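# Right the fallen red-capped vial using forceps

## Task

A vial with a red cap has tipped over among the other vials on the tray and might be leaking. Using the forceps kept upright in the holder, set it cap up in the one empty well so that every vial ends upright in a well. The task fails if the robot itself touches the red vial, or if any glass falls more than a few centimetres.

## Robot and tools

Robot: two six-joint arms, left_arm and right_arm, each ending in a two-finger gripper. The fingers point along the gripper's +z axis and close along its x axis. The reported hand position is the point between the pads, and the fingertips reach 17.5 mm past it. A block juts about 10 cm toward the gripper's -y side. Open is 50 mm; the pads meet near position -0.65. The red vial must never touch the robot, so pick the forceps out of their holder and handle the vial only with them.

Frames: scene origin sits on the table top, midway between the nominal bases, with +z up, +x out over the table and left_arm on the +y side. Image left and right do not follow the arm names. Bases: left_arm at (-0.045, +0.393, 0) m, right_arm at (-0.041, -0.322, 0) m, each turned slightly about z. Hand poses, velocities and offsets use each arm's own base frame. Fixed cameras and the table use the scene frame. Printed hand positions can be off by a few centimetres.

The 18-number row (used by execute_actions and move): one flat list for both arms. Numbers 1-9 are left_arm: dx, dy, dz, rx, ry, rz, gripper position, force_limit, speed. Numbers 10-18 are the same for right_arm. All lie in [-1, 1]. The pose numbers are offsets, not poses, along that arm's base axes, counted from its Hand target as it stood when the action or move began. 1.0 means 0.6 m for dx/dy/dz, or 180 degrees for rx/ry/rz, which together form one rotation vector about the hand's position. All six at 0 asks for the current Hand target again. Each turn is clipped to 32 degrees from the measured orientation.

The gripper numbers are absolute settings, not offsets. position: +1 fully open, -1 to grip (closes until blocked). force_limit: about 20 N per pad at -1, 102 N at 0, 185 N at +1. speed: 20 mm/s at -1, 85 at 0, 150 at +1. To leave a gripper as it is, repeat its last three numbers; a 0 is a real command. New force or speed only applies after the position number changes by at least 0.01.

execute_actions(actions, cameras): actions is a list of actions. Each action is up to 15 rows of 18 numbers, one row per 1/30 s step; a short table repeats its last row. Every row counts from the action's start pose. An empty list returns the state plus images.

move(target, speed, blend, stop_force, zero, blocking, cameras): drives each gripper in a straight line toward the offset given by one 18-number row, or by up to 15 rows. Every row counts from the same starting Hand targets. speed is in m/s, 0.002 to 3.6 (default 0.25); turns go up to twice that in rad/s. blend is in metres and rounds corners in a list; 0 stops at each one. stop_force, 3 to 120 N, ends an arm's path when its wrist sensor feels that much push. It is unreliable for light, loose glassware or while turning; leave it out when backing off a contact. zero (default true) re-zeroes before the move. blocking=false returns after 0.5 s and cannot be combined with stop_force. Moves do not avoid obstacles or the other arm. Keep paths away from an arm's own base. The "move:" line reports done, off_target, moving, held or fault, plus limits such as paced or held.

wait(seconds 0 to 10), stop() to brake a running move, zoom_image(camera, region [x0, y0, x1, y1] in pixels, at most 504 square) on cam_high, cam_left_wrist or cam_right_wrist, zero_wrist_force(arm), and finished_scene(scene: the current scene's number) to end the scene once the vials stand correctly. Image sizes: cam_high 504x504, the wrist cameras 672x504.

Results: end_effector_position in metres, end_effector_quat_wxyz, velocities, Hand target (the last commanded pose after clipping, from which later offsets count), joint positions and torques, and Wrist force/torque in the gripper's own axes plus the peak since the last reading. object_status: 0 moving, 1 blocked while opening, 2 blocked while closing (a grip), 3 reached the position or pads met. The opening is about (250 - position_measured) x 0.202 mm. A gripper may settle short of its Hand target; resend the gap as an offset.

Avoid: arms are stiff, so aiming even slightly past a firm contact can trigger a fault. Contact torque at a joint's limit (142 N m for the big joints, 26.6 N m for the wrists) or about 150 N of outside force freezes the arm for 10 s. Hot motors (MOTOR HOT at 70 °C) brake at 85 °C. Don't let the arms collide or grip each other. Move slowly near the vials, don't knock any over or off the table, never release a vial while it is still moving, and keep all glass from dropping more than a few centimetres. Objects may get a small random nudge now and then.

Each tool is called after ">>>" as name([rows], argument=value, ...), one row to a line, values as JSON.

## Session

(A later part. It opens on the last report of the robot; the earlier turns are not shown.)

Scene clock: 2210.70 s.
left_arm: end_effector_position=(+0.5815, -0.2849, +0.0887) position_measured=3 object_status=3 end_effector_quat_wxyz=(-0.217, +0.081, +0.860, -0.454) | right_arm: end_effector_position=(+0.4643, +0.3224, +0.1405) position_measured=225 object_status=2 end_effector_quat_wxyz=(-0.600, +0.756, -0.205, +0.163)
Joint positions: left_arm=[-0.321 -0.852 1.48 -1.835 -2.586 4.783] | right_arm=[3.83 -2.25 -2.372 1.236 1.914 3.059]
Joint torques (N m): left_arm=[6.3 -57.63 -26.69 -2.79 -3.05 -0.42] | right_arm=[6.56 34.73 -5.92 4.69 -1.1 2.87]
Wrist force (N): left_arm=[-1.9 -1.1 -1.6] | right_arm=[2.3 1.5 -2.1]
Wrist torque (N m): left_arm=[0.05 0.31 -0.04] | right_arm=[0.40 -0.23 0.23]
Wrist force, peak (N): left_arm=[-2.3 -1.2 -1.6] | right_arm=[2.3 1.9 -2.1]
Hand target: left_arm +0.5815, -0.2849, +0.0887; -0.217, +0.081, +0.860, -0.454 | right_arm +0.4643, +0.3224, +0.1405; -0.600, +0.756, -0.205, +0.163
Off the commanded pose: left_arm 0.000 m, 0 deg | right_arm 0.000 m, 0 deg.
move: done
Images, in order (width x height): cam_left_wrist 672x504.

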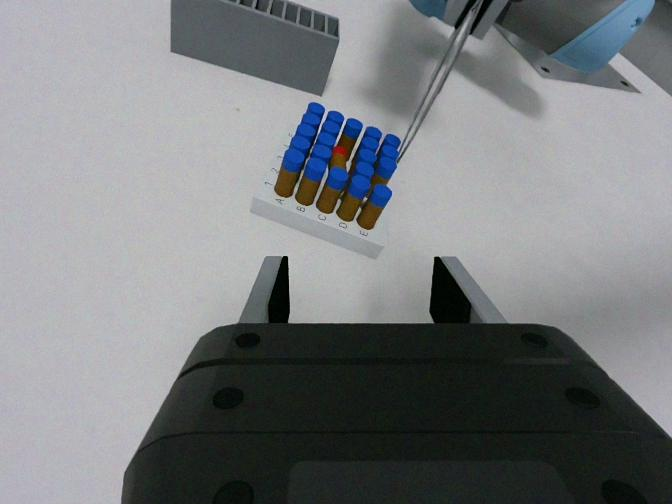

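>>> move([
  [0,0,0,0,0,0,1,1,1,-0.0173,0.0101,0,0,0,0,-1,-1,-1],
  [0,0,0,0,0,0,1,1,1,-0.0173,0.0101,0.05,0,0,0,-1,-1,-1],
], speed=[0.03,0.06], cameras=["cam_left_wrist","cam_right_wrist"])

>>> zoom_image(camera="cam_left_wrist", region=[280, 70, 440, 230])

>>> zoom_image(camera="cam_right_wrist", region=[300, 150, 440, 330])

Scene clock: 2239.17 s.
left_arm: end_effector_position=(+0.5815, -0.2849, +0.0887) position_measured=3 object_status=3 end_effector_quat_wxyz=(-0.217, +0.081, +0.860, -0.454) | right_arm: end_effector_position=(+0.4539, +0.3284, +0.1704) position_measured=225 object_status=2 end_effector_quat_wxyz=(-0.600, +0.756, -0.205, +0.162)
Joint positions: left_arm=[-0.321 -0.852 1.48 -1.835 -2.586 4.783] | right_arm=[3.866 -2.144 -2.406 1.167 1.879 3.068]
Joint torques (N m): left_arm=[5.82 -57.49 -26.23 -2.69 -3.16 -0.41] | right_arm=[-9.66 27.31 8.48 5.02 1.93 -2.34]
Wrist force (N): left_arm=[-2.0 -1.2 -1.8] | right_arm=[2.2 1.4 -1.8]
Wrist torque (N m): left_arm=[0.02 0.32 -0.04] | right_arm=[0.33 -0.22 0.15]
Wrist force, peak (N): left_arm=[-2.2 -1.3 -1.9] | right_arm=[2.4 2.9 -1.5]
Hand target: left_arm +0.5815, -0.2849, +0.0887; -0.217, +0.081, +0.860, -0.454 | right_arm +0.4540, +0.3285, +0.1705; -0.600, +0.756, -0.205, +0.163
Off the commanded pose: left_arm 0.000 m, 0 deg | right_arm 0.000 m, 0 deg.
move: done
Images, in order (width x height): cam_left_wrist 672x504, cam_right_wrist 672x504.

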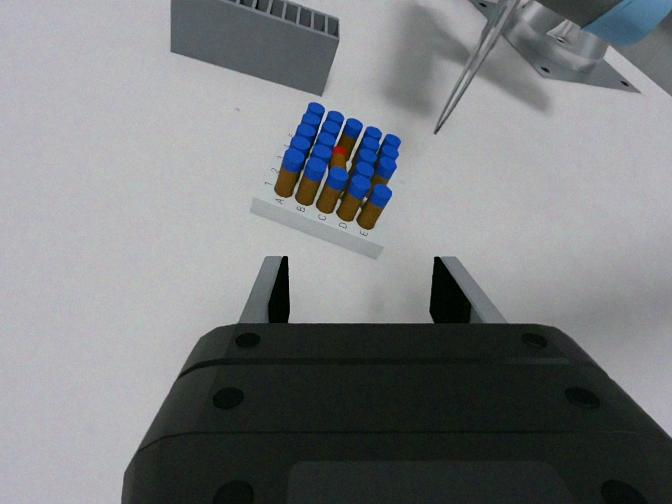

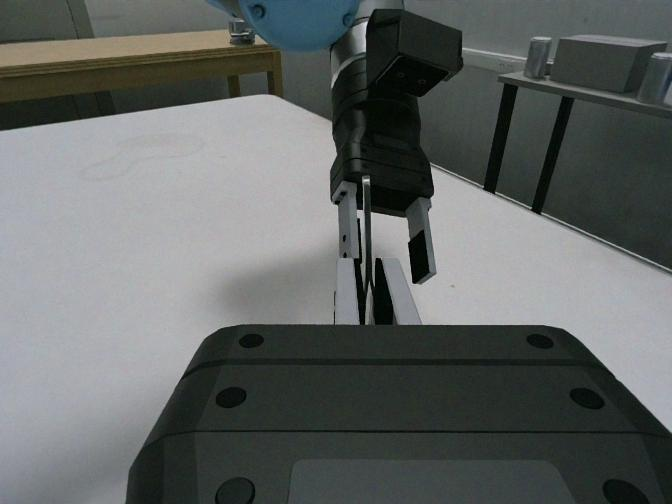

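Scaled by 3.150 from the camera's 672x504 image, which has a finer 960x720 frame.

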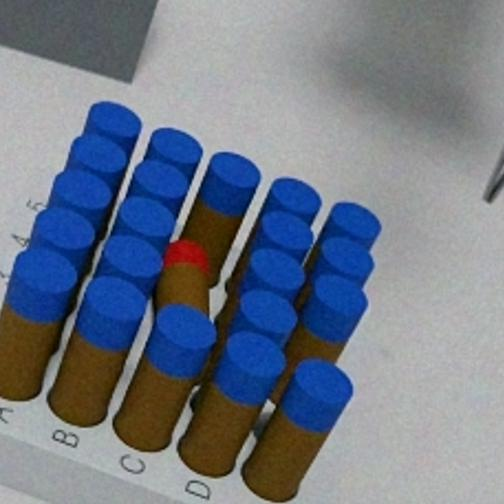

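Scaled by 2.800 from the camera's 672x504 image, which has a finer 960x720 frame.

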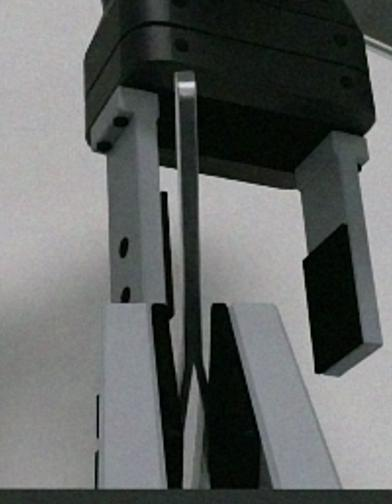

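>>> move(target=[0,0,0,0,0,0,1,1,1,0.0147,-0.0993,0.0492,-0.3929,0.2305,0,-1,-1,-1], speed=0.25, cameras=["cam_right_wrist"])

>>> zoom_image(camera="cam_right_wrist", region=[230, 60, 430, 260])

Scene clock: 2252.73 s.
left_arm: end_effector_position=(+0.5815, -0.2849, +0.0887) position_measured=3 object_status=3 end_effector_quat_wxyz=(-0.217, +0.081, +0.860, -0.454) | right_arm: end_effector_position=(+0.4628, +0.2689, +0.2000) position_measured=225 object_status=2 end_effector_quat_wxyz=(+0.043, +0.964, -0.262, -0.012)
Joint positions: left_arm=[-0.321 -0.852 1.48 -1.835 -2.586 4.783] | right_arm=[3.93 -1.725 -1.716 -1.358 1.549 2.892]
Joint torques (N m): left_arm=[5.85 -57.2 -26.37 -2.81 -3.13 -0.55] | right_arm=[-7.77 34.67 19.4 2.01 1.36 -2.23]
Wrist force (N): left_arm=[-1.9 -1.2 -1.5] | right_arm=[-0.2 -1.6 -1.4]
Wrist torque (N m): left_arm=[0.04 0.30 -0.04] | right_arm=[-0.11 0.02 -0.18]
Wrist force, peak (N): left_arm=[-2.3 -1.2 -1.8] | right_arm=[2.1 2.3 -1.8]
Hand target: left_arm +0.5815, -0.2849, +0.0887; -0.217, +0.081, +0.860, -0.454 | right_arm +0.4628, +0.2689, +0.2000; +0.043, +0.964, -0.262, -0.012
Off the commanded pose: left_arm 0.000 m, 0 deg | right_arm 0.000 m, 0 deg.
move: done
Images, in order (width x height): cam_right_wrist 672x504.

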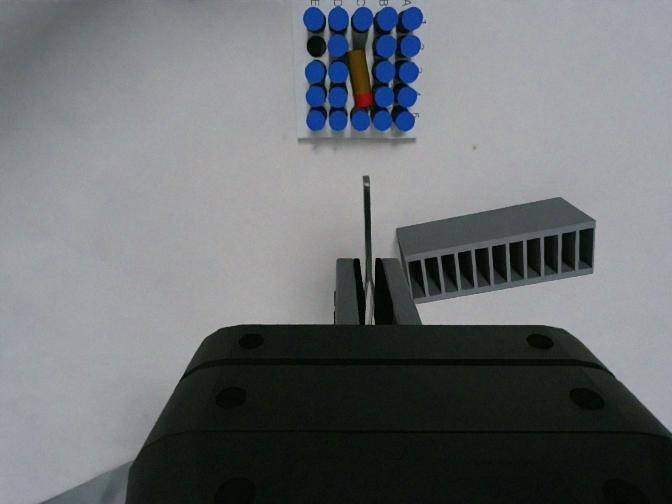

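Scaled by 2.520 from the camera's 672x504 image, which has a finer 960x720 frame.

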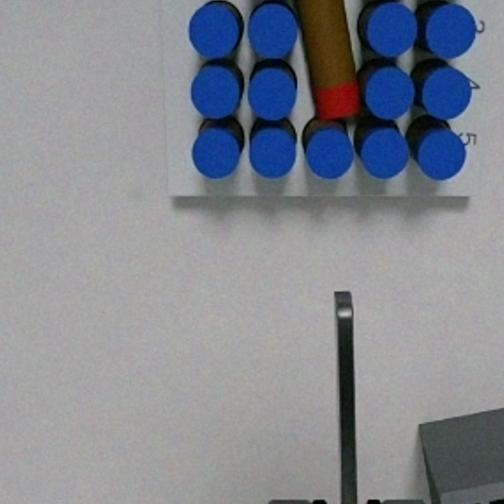

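>>> zoom_image(camera="cam_right_wrist", region=[290, 0, 430, 145])

Scaled by 3.476 from the camera's 672x504 image, which has a finer 960x720 frame.

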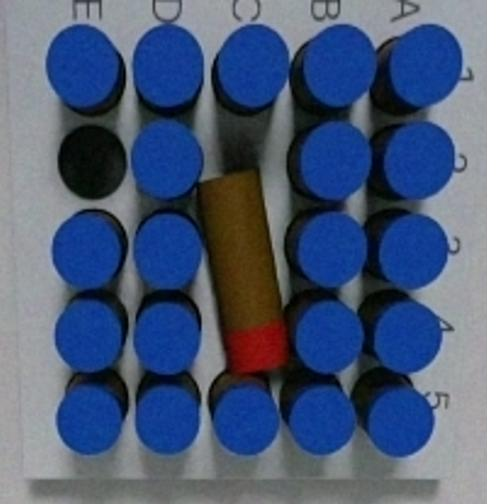

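>>> move([
  [0,0,0,0,0,0,1,1,1,0.0507,0.0718,0,0.3929,-0.2305,0,-1,-1,-1],
  [0,0,0,0,0,0,1,1,1,0.0507,0.0718,-0.0808,0.3929,-0.2305,0,-1,-1,-1],
], speed=[0.25,0.06], cameras=["cam_left_wrist","cam_right_wrist"])

>>> zoom_image(camera="cam_left_wrist", region=[320, 95, 400, 165])

Scene clock: 2282.83 s.
left_arm: end_effector_position=(+0.5815, -0.2849, +0.0887) position_measured=3 object_status=3 end_effector_quat_wxyz=(-0.217, +0.081, +0.860, -0.454) | right_arm: end_effector_position=(+0.4932, +0.3120, +0.1516) position_measured=225 object_status=2 end_effector_quat_wxyz=(-0.600, +0.756, -0.205, +0.163)
Joint positions: left_arm=[-0.321 -0.852 1.48 -1.835 -2.586 4.783] | right_arm=[3.754 -2.225 -2.308 1.14 1.987 3.039]
Joint torques (N m): left_arm=[6.23 -58.18 -26.31 -2.75 -3.1 -0.55] | right_arm=[6.47 42.76 6.16 2.02 -0.67 1.27]
Wrist force (N): left_arm=[-2.0 -1.1 -1.6] | right_arm=[2.2 0.9 -1.7]
Wrist torque (N m): left_arm=[0.05 0.31 -0.05] | right_arm=[0.29 -0.27 0.22]
Wrist force, peak (N): left_arm=[-2.2 -1.2 -1.8] | right_arm=[2.1 2.6 -1.6]
Hand target: left_arm +0.5815, -0.2849, +0.0887; -0.217, +0.081, +0.860, -0.454 | right_arm +0.4932, +0.3120, +0.1515; -0.600, +0.756, -0.205, +0.163
Off the commanded pose: left_arm 0.000 m, 0 deg | right_arm 0.000 m, 0 deg.
move: done
Images, in order (width x height): cam_left_wrist 672x504, cam_right_wrist 672x504.

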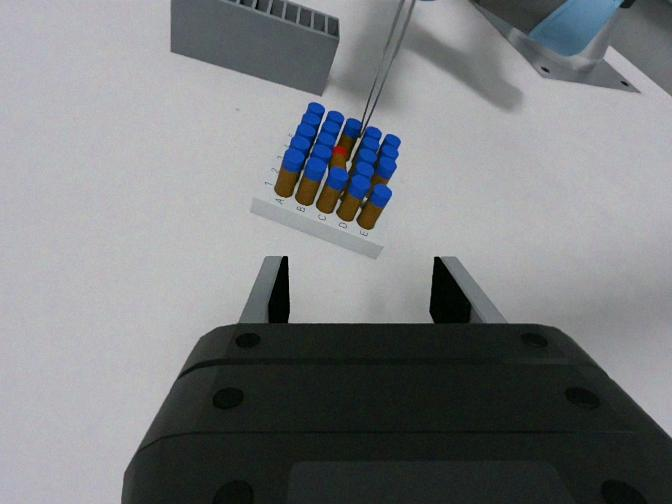

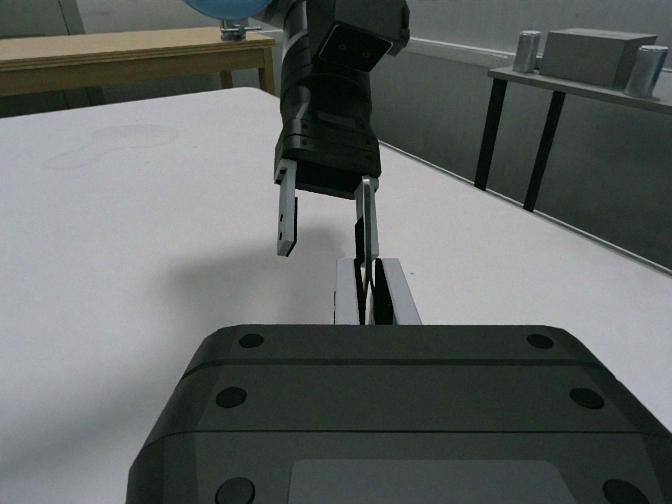

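Scaled by 6.300 from the camera's 672x504 image, which has a finer 960x720 frame.

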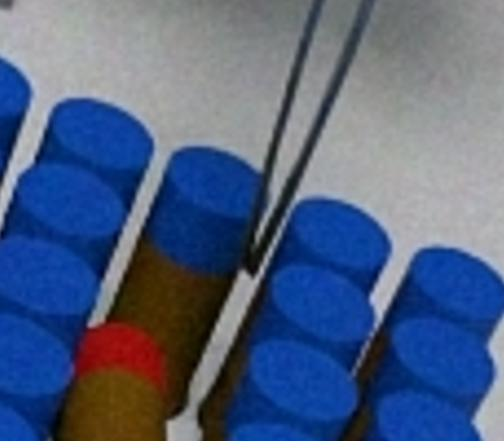

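>>> move(target=[0,0,0,0,0,0,1,1,1,-0.0077,-0.0312,0.005,0,0,0,-1,-1,-1], speed=0.06, cameras=[])

>>> move(target=[0,0,0,0,0,0,1,1,1,0,0,-0.0175,0,0,0,-1,-1,-1], speed=0.004, stop_force=3, cameras=["cam_left_wrist"])

>>> zoom_image(camera="cam_left_wrist", region=[320, 85, 400, 155])

Scene clock: 2298.63 s.
left_arm: end_effector_position=(+0.5815, -0.2849, +0.0887) position_measured=3 object_status=3 end_effector_quat_wxyz=(-0.217, +0.081, +0.860, -0.454) | right_arm: end_effector_position=(+0.4885, +0.2931, +0.1545) position_measured=225 object_status=2 end_effector_quat_wxyz=(-0.600, +0.756, -0.205, +0.163) end_effector_velocity=(+0.001, +0.001, +0.000) end_effector_angular_velocity=(-0.001, -0.002, -0.002)
Joint positions: left_arm=[-0.321 -0.852 1.48 -1.835 -2.586 4.783] | right_arm=[3.717 -2.21 -2.336 1.148 2.023 3.028]
Joint velocities: left_arm=[within noise] | right_arm=[0.003 -0.002 0.003 0.001 -0.005 0]
Joint torques (N m): left_arm=[5.92 -57.51 -25.8 -2.84 -3.09 -0.59] | right_arm=[7.74 28.08 20.39 2.54 -1.2 -0.14]
Wrist force (N): left_arm=[-1.9 -1.4 -1.7] | right_arm=[2.2 1.0 -1.8]
Wrist torque (N m): left_arm=[0.01 0.31 -0.05] | right_arm=[0.31 -0.29 0.23]
Wrist force, peak (N): left_arm=[-2.2 -1.2 -1.8] | right_arm=[2.4 1.2 -2.5]
Hand target: left_arm +0.5815, -0.2849, +0.0887; -0.217, +0.081, +0.860, -0.454 | right_arm +0.4886, +0.2932, +0.1545; -0.600, +0.756, -0.205, +0.163
Off the commanded pose: left_arm 0.000 m, 0 deg | right_arm 0.000 m, 0 deg.
move: done
No camera images: "cameras" was empty.

Scene clock: 2300.73 s.
left_arm: end_effector_position=(+0.5815, -0.2849, +0.0887) position_measured=3 object_status=3 end_effector_quat_wxyz=(-0.217, +0.081, +0.860, -0.454) | right_arm: end_effector_position=(+0.4886, +0.2932, +0.1494) position_measured=225 object_status=2 end_effector_quat_wxyz=(-0.600, +0.756, -0.205, +0.163)
Joint positions: left_arm=[-0.321 -0.852 1.48 -1.835 -2.586 4.783] | right_arm=[3.717 -2.226 -2.333 1.162 2.023 3.029]
Joint torques (N m): left_arm=[5.65 -56.83 -26.31 -2.84 -3.16 -0.67] | right_arm=[7.3 40.93 3.57 1.59 -1.07 3.33]
Wrist force (N): left_arm=[-2.1 -0.8 -1.7] | right_arm=[2.3 0.0 -2.0]
Wrist torque (N m): left_arm=[0.08 0.33 -0.05] | right_arm=[0.28 -0.30 0.23]
Wrist force, peak (N): left_arm=[-2.2 -1.3 -1.8] | right_arm=[2.1 -2.7 -2.5]
Hand target: left_arm +0.5815, -0.2849, +0.0887; -0.217, +0.081, +0.860, -0.454 | right_arm +0.4886, +0.2932, +0.1494; -0.600, +0.756, -0.205, +0.163 (not the last commanded pose)
Off the commanded pose: left_arm 0.000 m, 0 deg | right_arm 0.005 m, 0 deg.
move: contact (right_arm)
Images, in order (width x height): cam_left_wrist 672x504.

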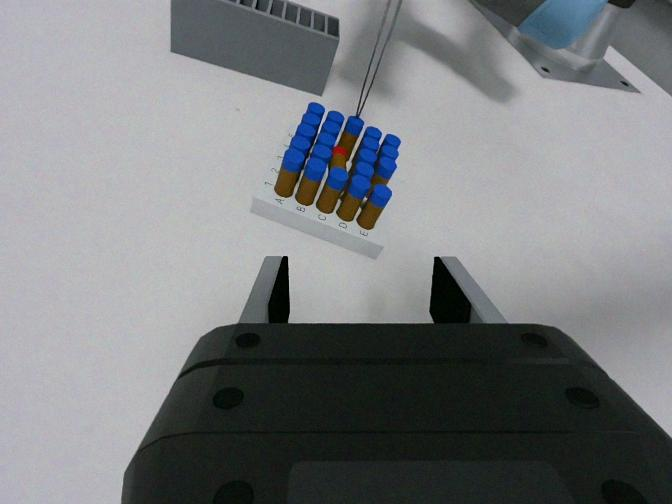

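Scaled by 6.300 from the camera's 672x504 image, which has a finer 960x720 frame.

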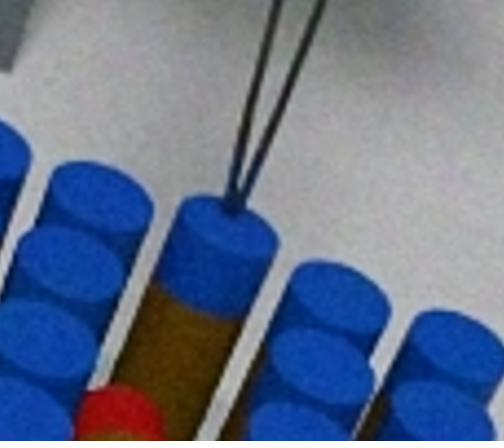

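>>> move(target=[0,0,0,0,0,0,1,1,1,0,0,0.0053,0,0,0,-1,-1,-1], speed=0.02, cameras=["cam_left_wrist","cam_right_wrist"])

>>> zoom_image(camera="cam_left_wrist", region=[330, 90, 390, 150])

>>> zoom_image(camera="cam_right_wrist", region=[300, 150, 440, 330])

Scene clock: 2319.27 s.
left_arm: end_effector_position=(+0.5815, -0.2849, +0.0887) position_measured=3 object_status=3 end_effector_quat_wxyz=(-0.217, +0.081, +0.860, -0.454) | right_arm: end_effector_position=(+0.4886, +0.2932, +0.1527) position_measured=225 object_status=2 end_effector_quat_wxyz=(-0.600, +0.756, -0.205, +0.163)
Joint positions: left_arm=[-0.321 -0.852 1.48 -1.835 -2.586 4.783] | right_arm=[3.717 -2.216 -2.335 1.153 2.023 3.029]
Joint torques (N m): left_arm=[5.4 -57.21 -26.24 -2.88 -3.17 -0.75] | right_arm=[3.13 31 -3.11 3.28 -1.07 3.33]
Wrist force (N): left_arm=[-2.2 -1.2 -1.7] | right_arm=[2.2 1.2 -1.5]
Wrist torque (N m): left_arm=[0.02 0.34 -0.05] | right_arm=[0.33 -0.28 0.21]
Wrist force, peak (N): left_arm=[-2.1 -1.3 -1.9] | right_arm=[2.3 -1.3 -2.5]
Hand target: left_arm +0.5815, -0.2849, +0.0887; -0.217, +0.081, +0.860, -0.454 | right_arm +0.4886, +0.2932, +0.1526; -0.600, +0.756, -0.205, +0.163
Off the commanded pose: left_arm 0.000 m, 0 deg | right_arm 0.000 m, 0 deg.
move: done
Images, in order (width x height): cam_left_wrist 672x504, cam_right_wrist 672x504.

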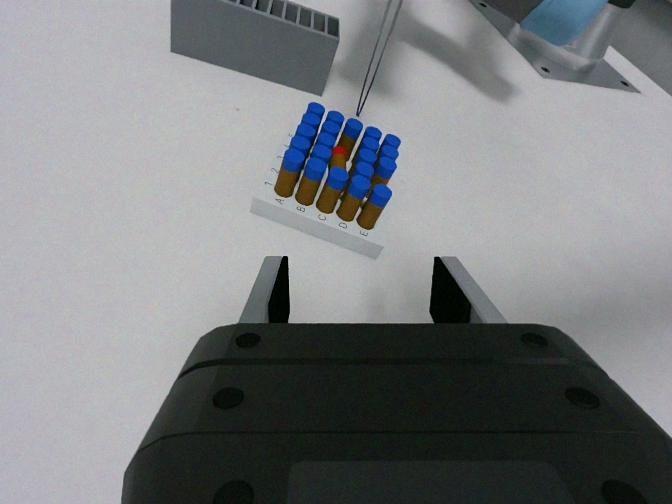

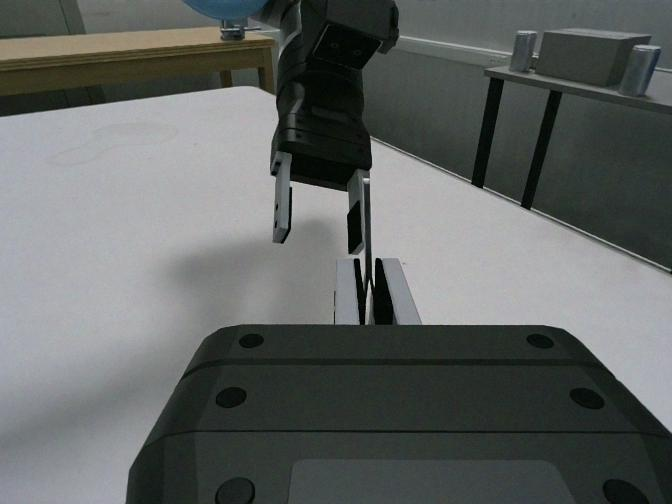

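Scaled by 8.400 from the camera's 672x504 image, which has a finer 960x720 frame.

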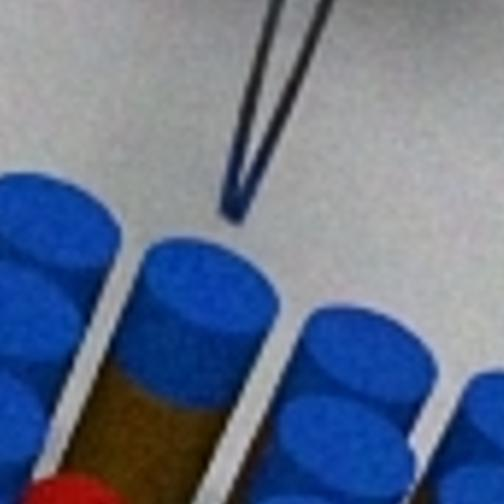

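Scaled by 2.800 from the camera's 672x504 image, which has a finer 960x720 frame.

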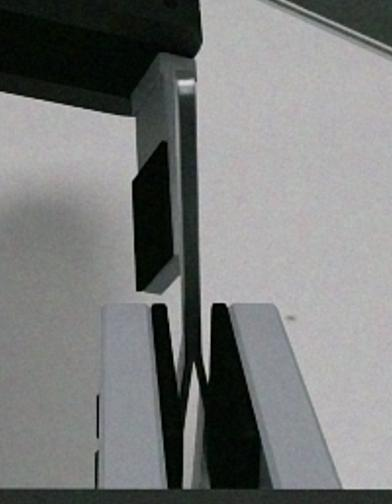

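>>> move([
  [0,0,0,0,0,0,1,1,1,0.0182,0.037,0.0033,0,0,0,-1,-1,-1],
  [0,0,0,0,0,0,1,1,1,0.0182,0.037,-0.0018,0,0,0,-1,-1,-1],
], speed=[0.05,0.03], cameras=["cam_left_wrist"])

>>> zoom_image(camera="cam_left_wrist", region=[320, 95, 390, 165])

>>> execute_actions([
  [[0,0,0,0,0,0,1,1,1,0,0,0,0,0,0,-0.43,-1,-1]],
  [[0,0,0,0,0,0,1,1,1,0,0,0,0,0,0,-0.412,-1,-1]],
], cameras=["cam_left_wrist","cam_right_wrist"])

>>> zoom_image(camera="cam_left_wrist", region=[320, 95, 390, 165])

Scene clock: 2338.10 s.
left_arm: end_effector_position=(+0.5815, -0.2849, +0.0887) position_measured=3 object_status=3 end_effector_quat_wxyz=(-0.217, +0.081, +0.860, -0.454) | right_arm: end_effector_position=(+0.4995, +0.3154, +0.1514) position_measured=225 object_status=2 end_effector_quat_wxyz=(-0.600, +0.756, -0.205, +0.162)
Joint positions: left_arm=[-0.321 -0.852 1.48 -1.835 -2.586 4.783] | right_arm=[3.752 -2.23 -2.288 1.125 1.989 3.038]
Joint torques (N m): left_arm=[5.52 -57.04 -26.02 -2.86 -3.19 -0.71] | right_arm=[-10.17 43.14 18.83 1.84 2.17 -2.26]
Wrist force (N): left_arm=[-2.1 -1.2 -1.7] | right_arm=[2.0 0.7 -1.7]
Wrist torque (N m): left_arm=[0.03 0.33 -0.04] | right_arm=[0.25 -0.26 0.13]
Wrist force, peak (N): left_arm=[-2.2 -1.1 -1.9] | right_arm=[2.4 1.3 -2.7]
Hand target: left_arm +0.5815, -0.2849, +0.0887; -0.217, +0.081, +0.860, -0.454 | right_arm +0.4995, +0.3154, +0.1515; -0.600, +0.756, -0.205, +0.163
Off the commanded pose: left_arm 0.000 m, 0 deg | right_arm 0.000 m, 0 deg.
move: done
Images, in order (width x height): cam_left_wrist 672x504.

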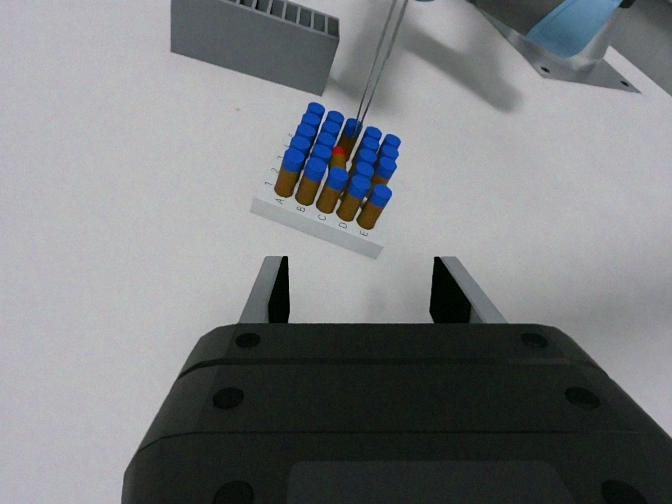

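Scaled by 7.200 from the camera's 672x504 image, which has a finer 960x720 frame.

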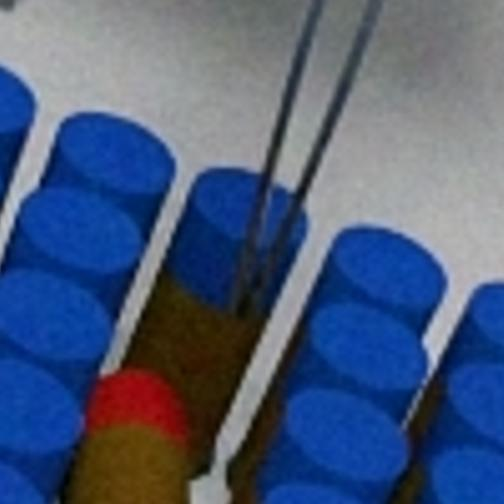

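Scene clock: 2339.30 s.
left_arm: end_effector_position=(+0.5815, -0.2849, +0.0887) position_measured=3 object_status=3 end_effector_quat_wxyz=(-0.217, +0.081, +0.860, -0.454) | right_arm: end_effector_position=(+0.4995, +0.3154, +0.1515) position_measured=214 object_status=3 end_effector_quat_wxyz=(-0.600, +0.756, -0.205, +0.163)
Joint positions: left_arm=[-0.321 -0.852 1.48 -1.835 -2.586 4.783] | right_arm=[3.752 -2.229 -2.288 1.125 1.989 3.038]
Joint torques (N m): left_arm=[5.51 -56.89 -26.72 -2.94 -3.14 -0.7] | right_arm=[-9.67 43.23 18.71 1.9 1.61 -2.4]
Wrist force (N): left_arm=[-2.1 -1.2 -1.7] | right_arm=[2.1 0.7 -1.8]
Wrist torque (N m): left_arm=[0.03 0.34 -0.05] | right_arm=[0.27 -0.27 0.13]
Wrist force, peak (N): left_arm=[-2.2 -1.2 -1.9] | right_arm=[2.3 1.1 -1.9]
Hand target: left_arm +0.5815, -0.2849, +0.0887; -0.217, +0.081, +0.860, -0.454 | right_arm +0.4995, +0.3154, +0.1515; -0.600, +0.756, -0.205, +0.163
Off the commanded pose: left_arm 0.000 m, 0 deg | right_arm 0.000 m, 0 deg.
Images, in order (width x height): cam_left_wrist 672x504, cam_right_wrist 672x504.

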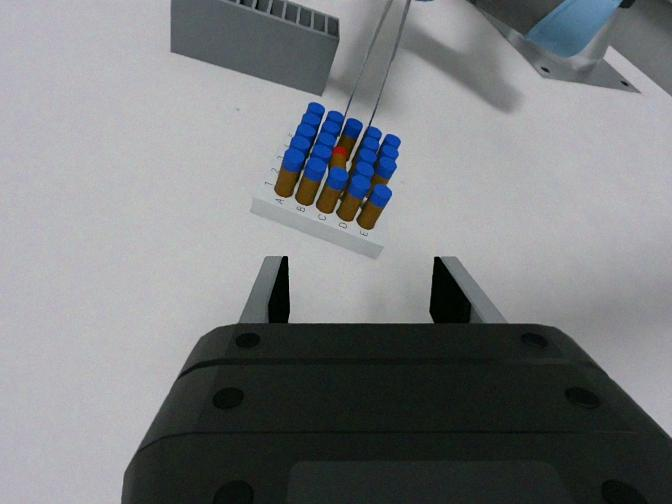

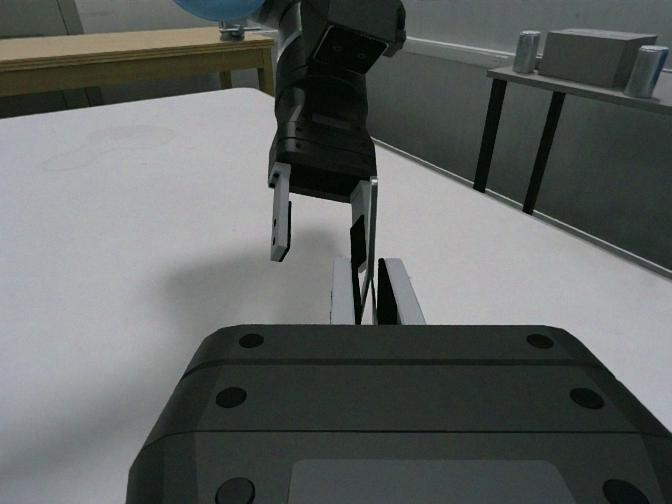

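Scaled by 7.200 from the camera's 672x504 image, which has a finer 960x720 frame.

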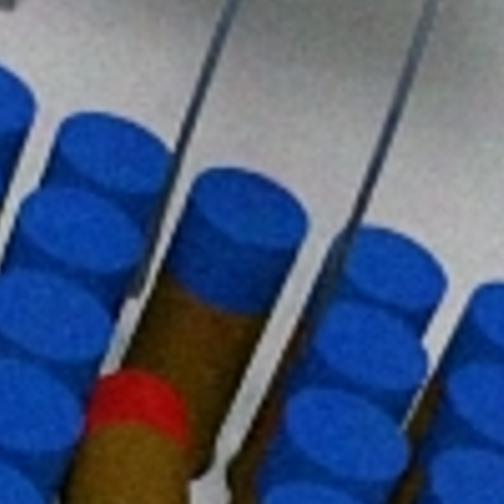

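>>> zoom_image(camera="cam_left_wrist", region=[330, 115, 380, 165])

>>> zoom_image(camera="cam_right_wrist", region=[300, 150, 440, 330])

Scaled by 10.080 from the camera's 672x504 image, which has a finer 960x720 frame.

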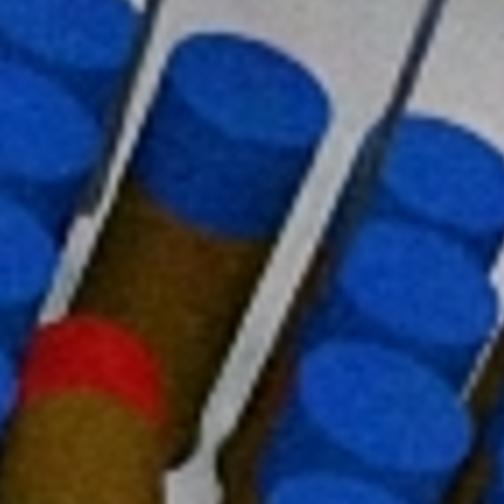

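Scaled by 2.800 from the camera's 672x504 image, which has a finer 960x720 frame.

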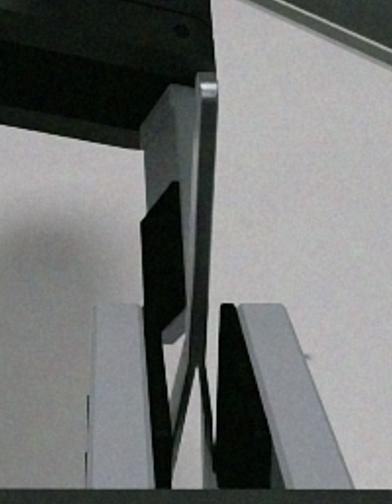

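>>> move([
  [0,0,0,0,0,0,1,1,1,-0.00083,-0.00338,0,0,0,0,-0.412,-1,-1],
  [0,0,0,0,0,0,1,1,1,-0.00083,-0.00338,-0.0197,0,0,0,-0.412,-1,-1],
], speed=[0.01,0.01], cameras=["cam_left_wrist","cam_right_wrist"])

>>> zoom_image(camera="cam_left_wrist", region=[320, 95, 400, 175])

>>> zoom_image(camera="cam_right_wrist", region=[300, 150, 440, 330])

Scene clock: 2359.83 s.
left_arm: end_effector_position=(+0.5815, -0.2849, +0.0887) position_measured=3 object_status=3 end_effector_quat_wxyz=(-0.217, +0.081, +0.860, -0.454) | right_arm: end_effector_position=(+0.4990, +0.3134, +0.1396) position_measured=214 object_status=3 end_effector_quat_wxyz=(-0.600, +0.756, -0.205, +0.163)
Joint positions: left_arm=[-0.321 -0.852 1.48 -1.835 -2.586 4.783] | right_arm=[3.748 -2.265 -2.286 1.158 1.993 3.037]
Joint torques (N m): left_arm=[5.8 -57.33 -26.05 -2.92 -3.05 -0.82] | right_arm=[3.39 43.32 16.09 2.61 -1.05 -1.02]
Wrist force (N): left_arm=[-2.1 -1.3 -1.7] | right_arm=[2.1 0.9 -1.8]
Wrist torque (N m): left_arm=[0.01 0.33 -0.04] | right_arm=[0.27 -0.25 0.20]
Wrist force, peak (N): left_arm=[-2.3 -1.2 -1.8] | right_arm=[2.1 1.1 -2.0]
Hand target: left_arm +0.5815, -0.2849, +0.0887; -0.217, +0.081, +0.860, -0.454 | right_arm +0.4990, +0.3134, +0.1397; -0.600, +0.756, -0.205, +0.163
Off the commanded pose: left_arm 0.000 m, 0 deg | right_arm 0.000 m, 0 deg.
move: done
Images, in order (width x height): cam_left_wrist 672x504, cam_right_wrist 672x504.

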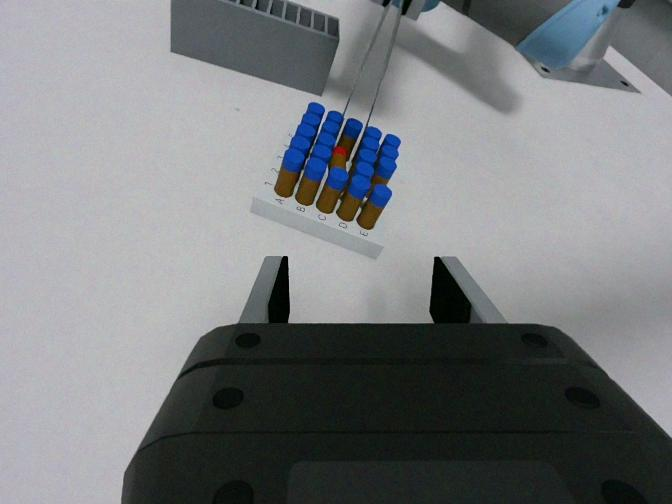

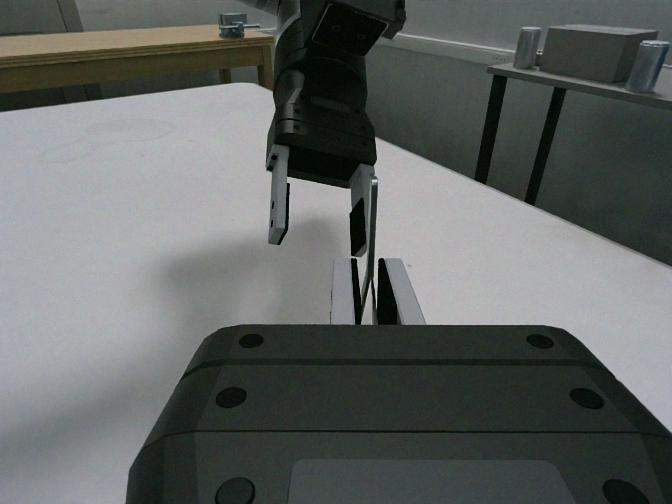

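Scaled by 6.300 from the camera's 672x504 image, which has a finer 960x720 frame.

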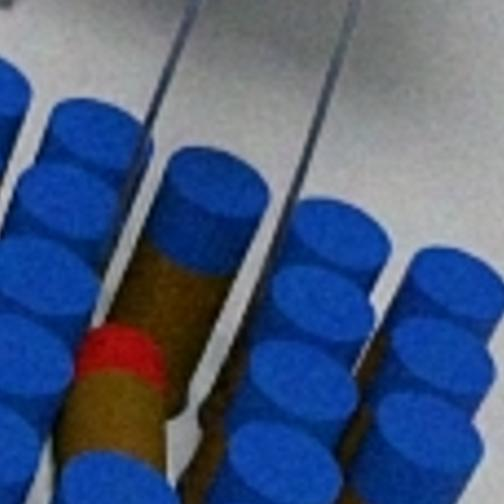

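Scaled by 2.800 from the camera's 672x504 image, which has a finer 960x720 frame.

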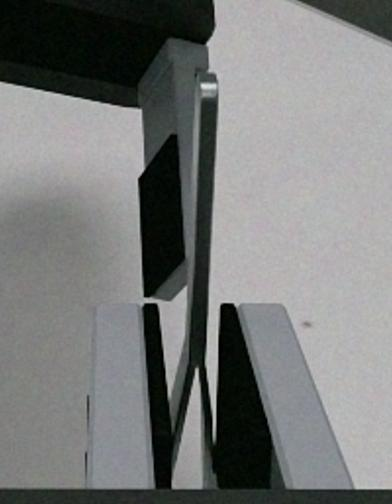

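>>> move(target=[0,0,0,0,0,0,1,1,1,0,0,-0.0182,0,0,0,-0.412,-1,-1], speed=0.008, cameras=["cam_left_wrist","cam_right_wrist"])

>>> zoom_image(camera="cam_left_wrist", region=[320, 95, 400, 175])

>>> zoom_image(camera="cam_right_wrist", region=[300, 150, 440, 330])

Scene clock: 2366.20 s.
left_arm: end_effector_position=(+0.5815, -0.2849, +0.0887) position_measured=3 object_status=3 end_effector_quat_wxyz=(-0.217, +0.081, +0.860, -0.454) | right_arm: end_effector_position=(+0.4990, +0.3134, +0.1287) position_measured=214 object_status=3 end_effector_quat_wxyz=(-0.600, +0.756, -0.205, +0.163)
Joint positions: left_arm=[-0.321 -0.852 1.48 -1.835 -2.586 4.783] | right_arm=[3.748 -2.299 -2.28 1.186 1.993 3.037]
Joint torques (N m): left_arm=[5.53 -57.38 -26.31 -2.94 -3.13 -0.77] | right_arm=[2.34 41.61 15.27 3.26 -0.73 1.98]
Wrist force (N): left_arm=[-2.0 -1.1 -1.7] | right_arm=[2.2 0.9 -1.9]
Wrist torque (N m): left_arm=[0.05 0.31 -0.05] | right_arm=[0.27 -0.27 0.19]
Wrist force, peak (N): left_arm=[-2.4 -1.2 -1.8] | right_arm=[2.2 1.1 -2.1]
Hand target: left_arm +0.5815, -0.2849, +0.0887; -0.217, +0.081, +0.860, -0.454 | right_arm +0.4990, +0.3134, +0.1288; -0.600, +0.756, -0.205, +0.163
Off the commanded pose: left_arm 0.000 m, 0 deg | right_arm 0.000 m, 0 deg.
move: done
Images, in order (width x height): cam_left_wrist 672x504, cam_right_wrist 672x504.

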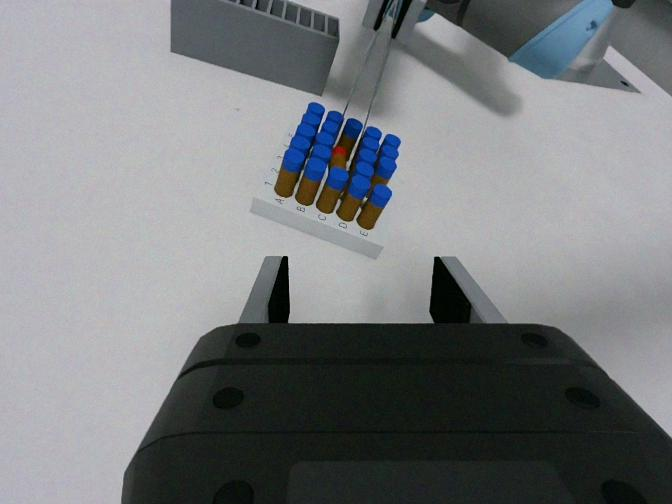

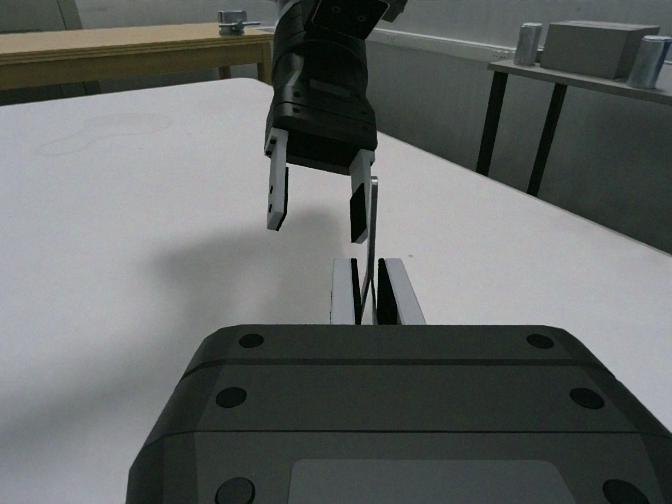

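Scaled by 6.300 from the camera's 672x504 image, which has a finer 960x720 frame.

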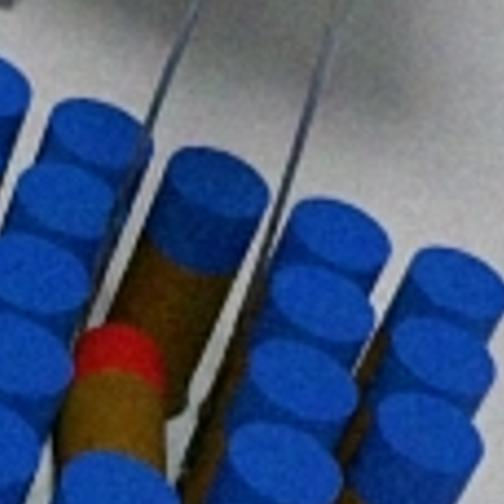

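Scaled by 2.800 from the camera's 672x504 image, which has a finer 960x720 frame.

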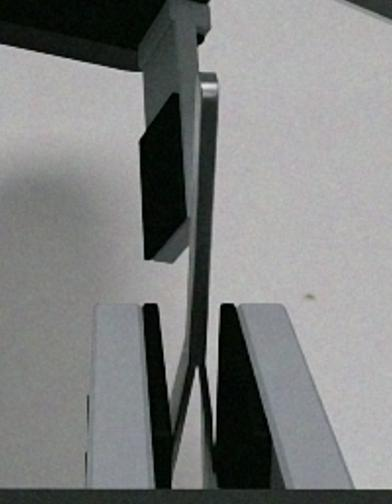

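>>> execute_actions([
  [[0,0,0,0,0,0,1,1,1,0,0,0,0,0,0,-1,-1,-1]],
  [[0,0,0,0,0,0,1,1,1,0,0,0,0,0,0,-1,-1,-1]],
], cameras=["cam_left_wrist","cam_right_wrist"])

>>> zoom_image(camera="cam_left_wrist", region=[320, 95, 400, 175])

>>> zoom_image(camera="cam_right_wrist", region=[300, 150, 440, 330])

Scene clock: 2373.57 s.
left_arm: end_effector_position=(+0.5815, -0.2849, +0.0887) position_measured=3 object_status=3 end_effector_quat_wxyz=(-0.217, +0.081, +0.860, -0.454) | right_arm: end_effector_position=(+0.4990, +0.3134, +0.1288) position_measured=221 object_status=2 end_effector_quat_wxyz=(-0.600, +0.756, -0.205, +0.163)
Joint positions: left_arm=[-0.321 -0.852 1.48 -1.835 -2.586 4.783] | right_arm=[3.748 -2.299 -2.28 1.186 1.993 3.037]
Joint torques (N m): left_arm=[5.81 -57.5 -25.67 -2.95 -3.07 -0.78] | right_arm=[2.62 44.31 -5.03 2.01 -0.68 1.98]
Wrist force (N): left_arm=[-2.1 -1.1 -1.7] | right_arm=[2.0 0.8 -1.9]
Wrist torque (N m): left_arm=[0.03 0.33 -0.05] | right_arm=[0.26 -0.23 0.20]
Wrist force, peak (N): left_arm=[-2.3 -1.3 -1.7] | right_arm=[2.3 0.8 -2.1]
Hand target: left_arm +0.5815, -0.2849, +0.0887; -0.217, +0.081, +0.860, -0.454 | right_arm +0.4990, +0.3134, +0.1288; -0.600, +0.756, -0.205, +0.163
Off the commanded pose: left_arm 0.000 m, 0 deg | right_arm 0.000 m, 0 deg.
Images, in order (width x height): cam_left_wrist 672x504, cam_right_wrist 672x504.

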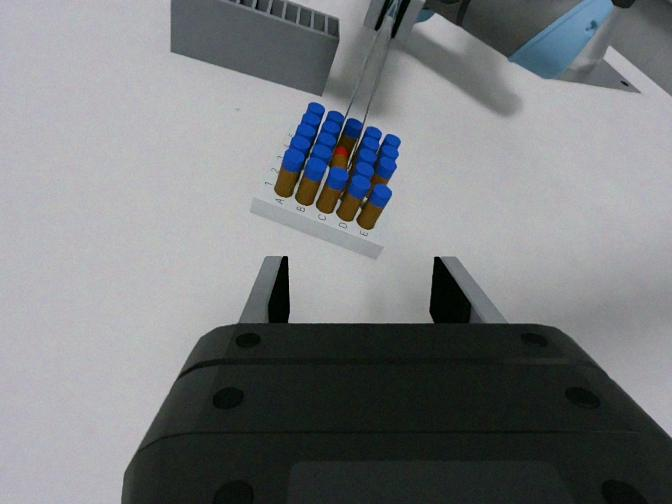

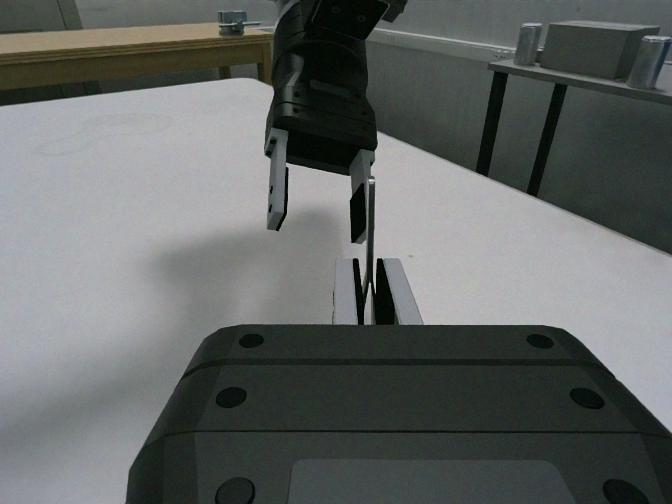

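Scaled by 6.300 from the camera's 672x504 image, which has a finer 960x720 frame.

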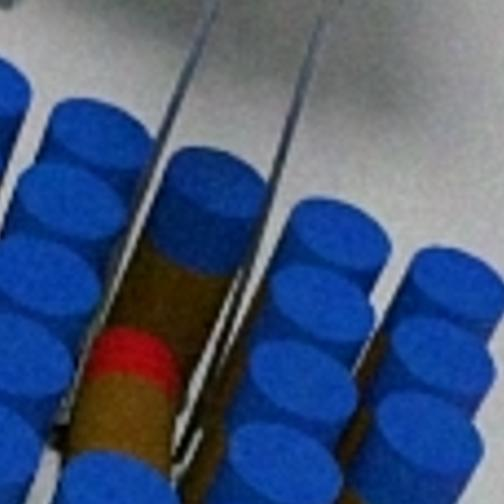

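Scaled by 2.800 from the camera's 672x504 image, which has a finer 960x720 frame.

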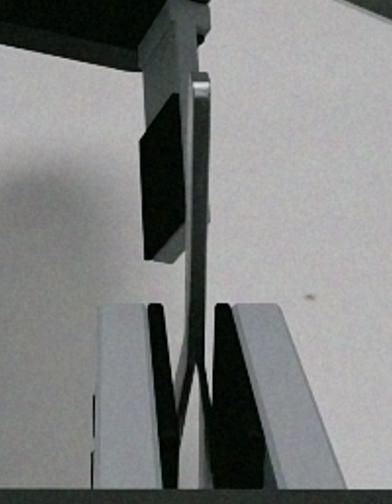

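>>> move(target=[0,0,0,0,0,0,1,1,1,0,0,0.02,0,0,0,-1,-1,-1], speed=0.02, cameras=["cam_left_wrist","cam_right_wrist"])

>>> zoom_image(camera="cam_left_wrist", region=[320, 95, 400, 175])

Scene clock: 2379.60 s.
left_arm: end_effector_position=(+0.5815, -0.2849, +0.0887) position_measured=3 object_status=3 end_effector_quat_wxyz=(-0.217, +0.081, +0.860, -0.454) | right_arm: end_effector_position=(+0.4990, +0.3134, +0.1408) position_measured=221 object_status=2 end_effector_quat_wxyz=(-0.600, +0.756, -0.205, +0.163)
Joint positions: left_arm=[-0.321 -0.852 1.48 -1.835 -2.586 4.783] | right_arm=[3.748 -2.261 -2.287 1.155 1.993 3.037]
Joint torques (N m): left_arm=[5.92 -57.3 -26.36 -2.96 -3.19 -0.87] | right_arm=[2.51 30.75 -0.25 4.7 -0.89 2.79]
Wrist force (N): left_arm=[-2.1 -1.2 -1.7] | right_arm=[2.0 1.0 -1.7]
Wrist torque (N m): left_arm=[0.03 0.33 -0.05] | right_arm=[0.29 -0.24 0.19]
Wrist force, peak (N): left_arm=[-2.3 -1.2 -1.7] | right_arm=[2.3 1.2 -1.8]
Hand target: left_arm +0.5815, -0.2849, +0.0887; -0.217, +0.081, +0.860, -0.454 | right_arm +0.4990, +0.3134, +0.1408; -0.600, +0.756, -0.205, +0.163
Off the commanded pose: left_arm 0.000 m, 0 deg | right_arm 0.000 m, 0 deg.
move: done
Images, in order (width x height): cam_left_wrist 672x504, cam_right_wrist 672x504.

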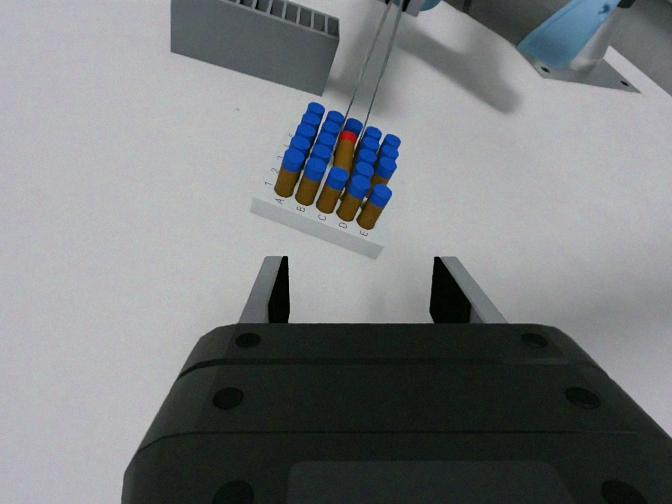

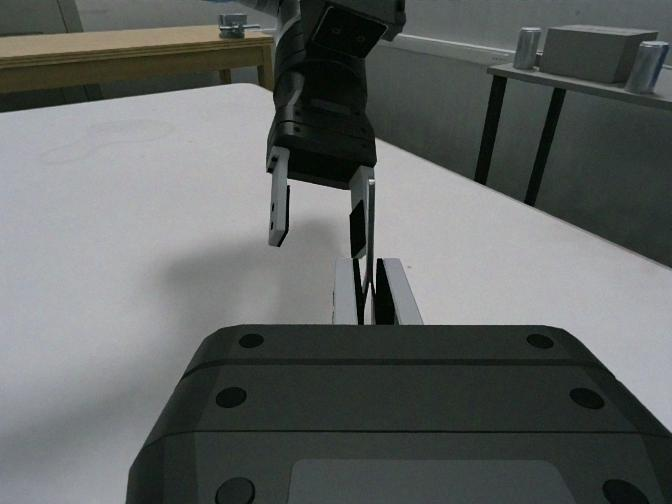

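Scaled by 6.300 from the camera's 672x504 image, which has a finer 960x720 frame.

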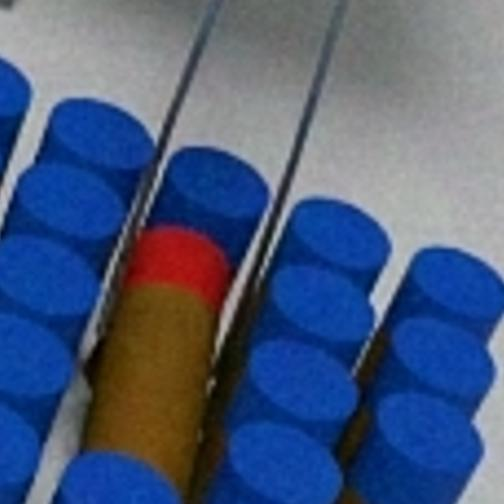

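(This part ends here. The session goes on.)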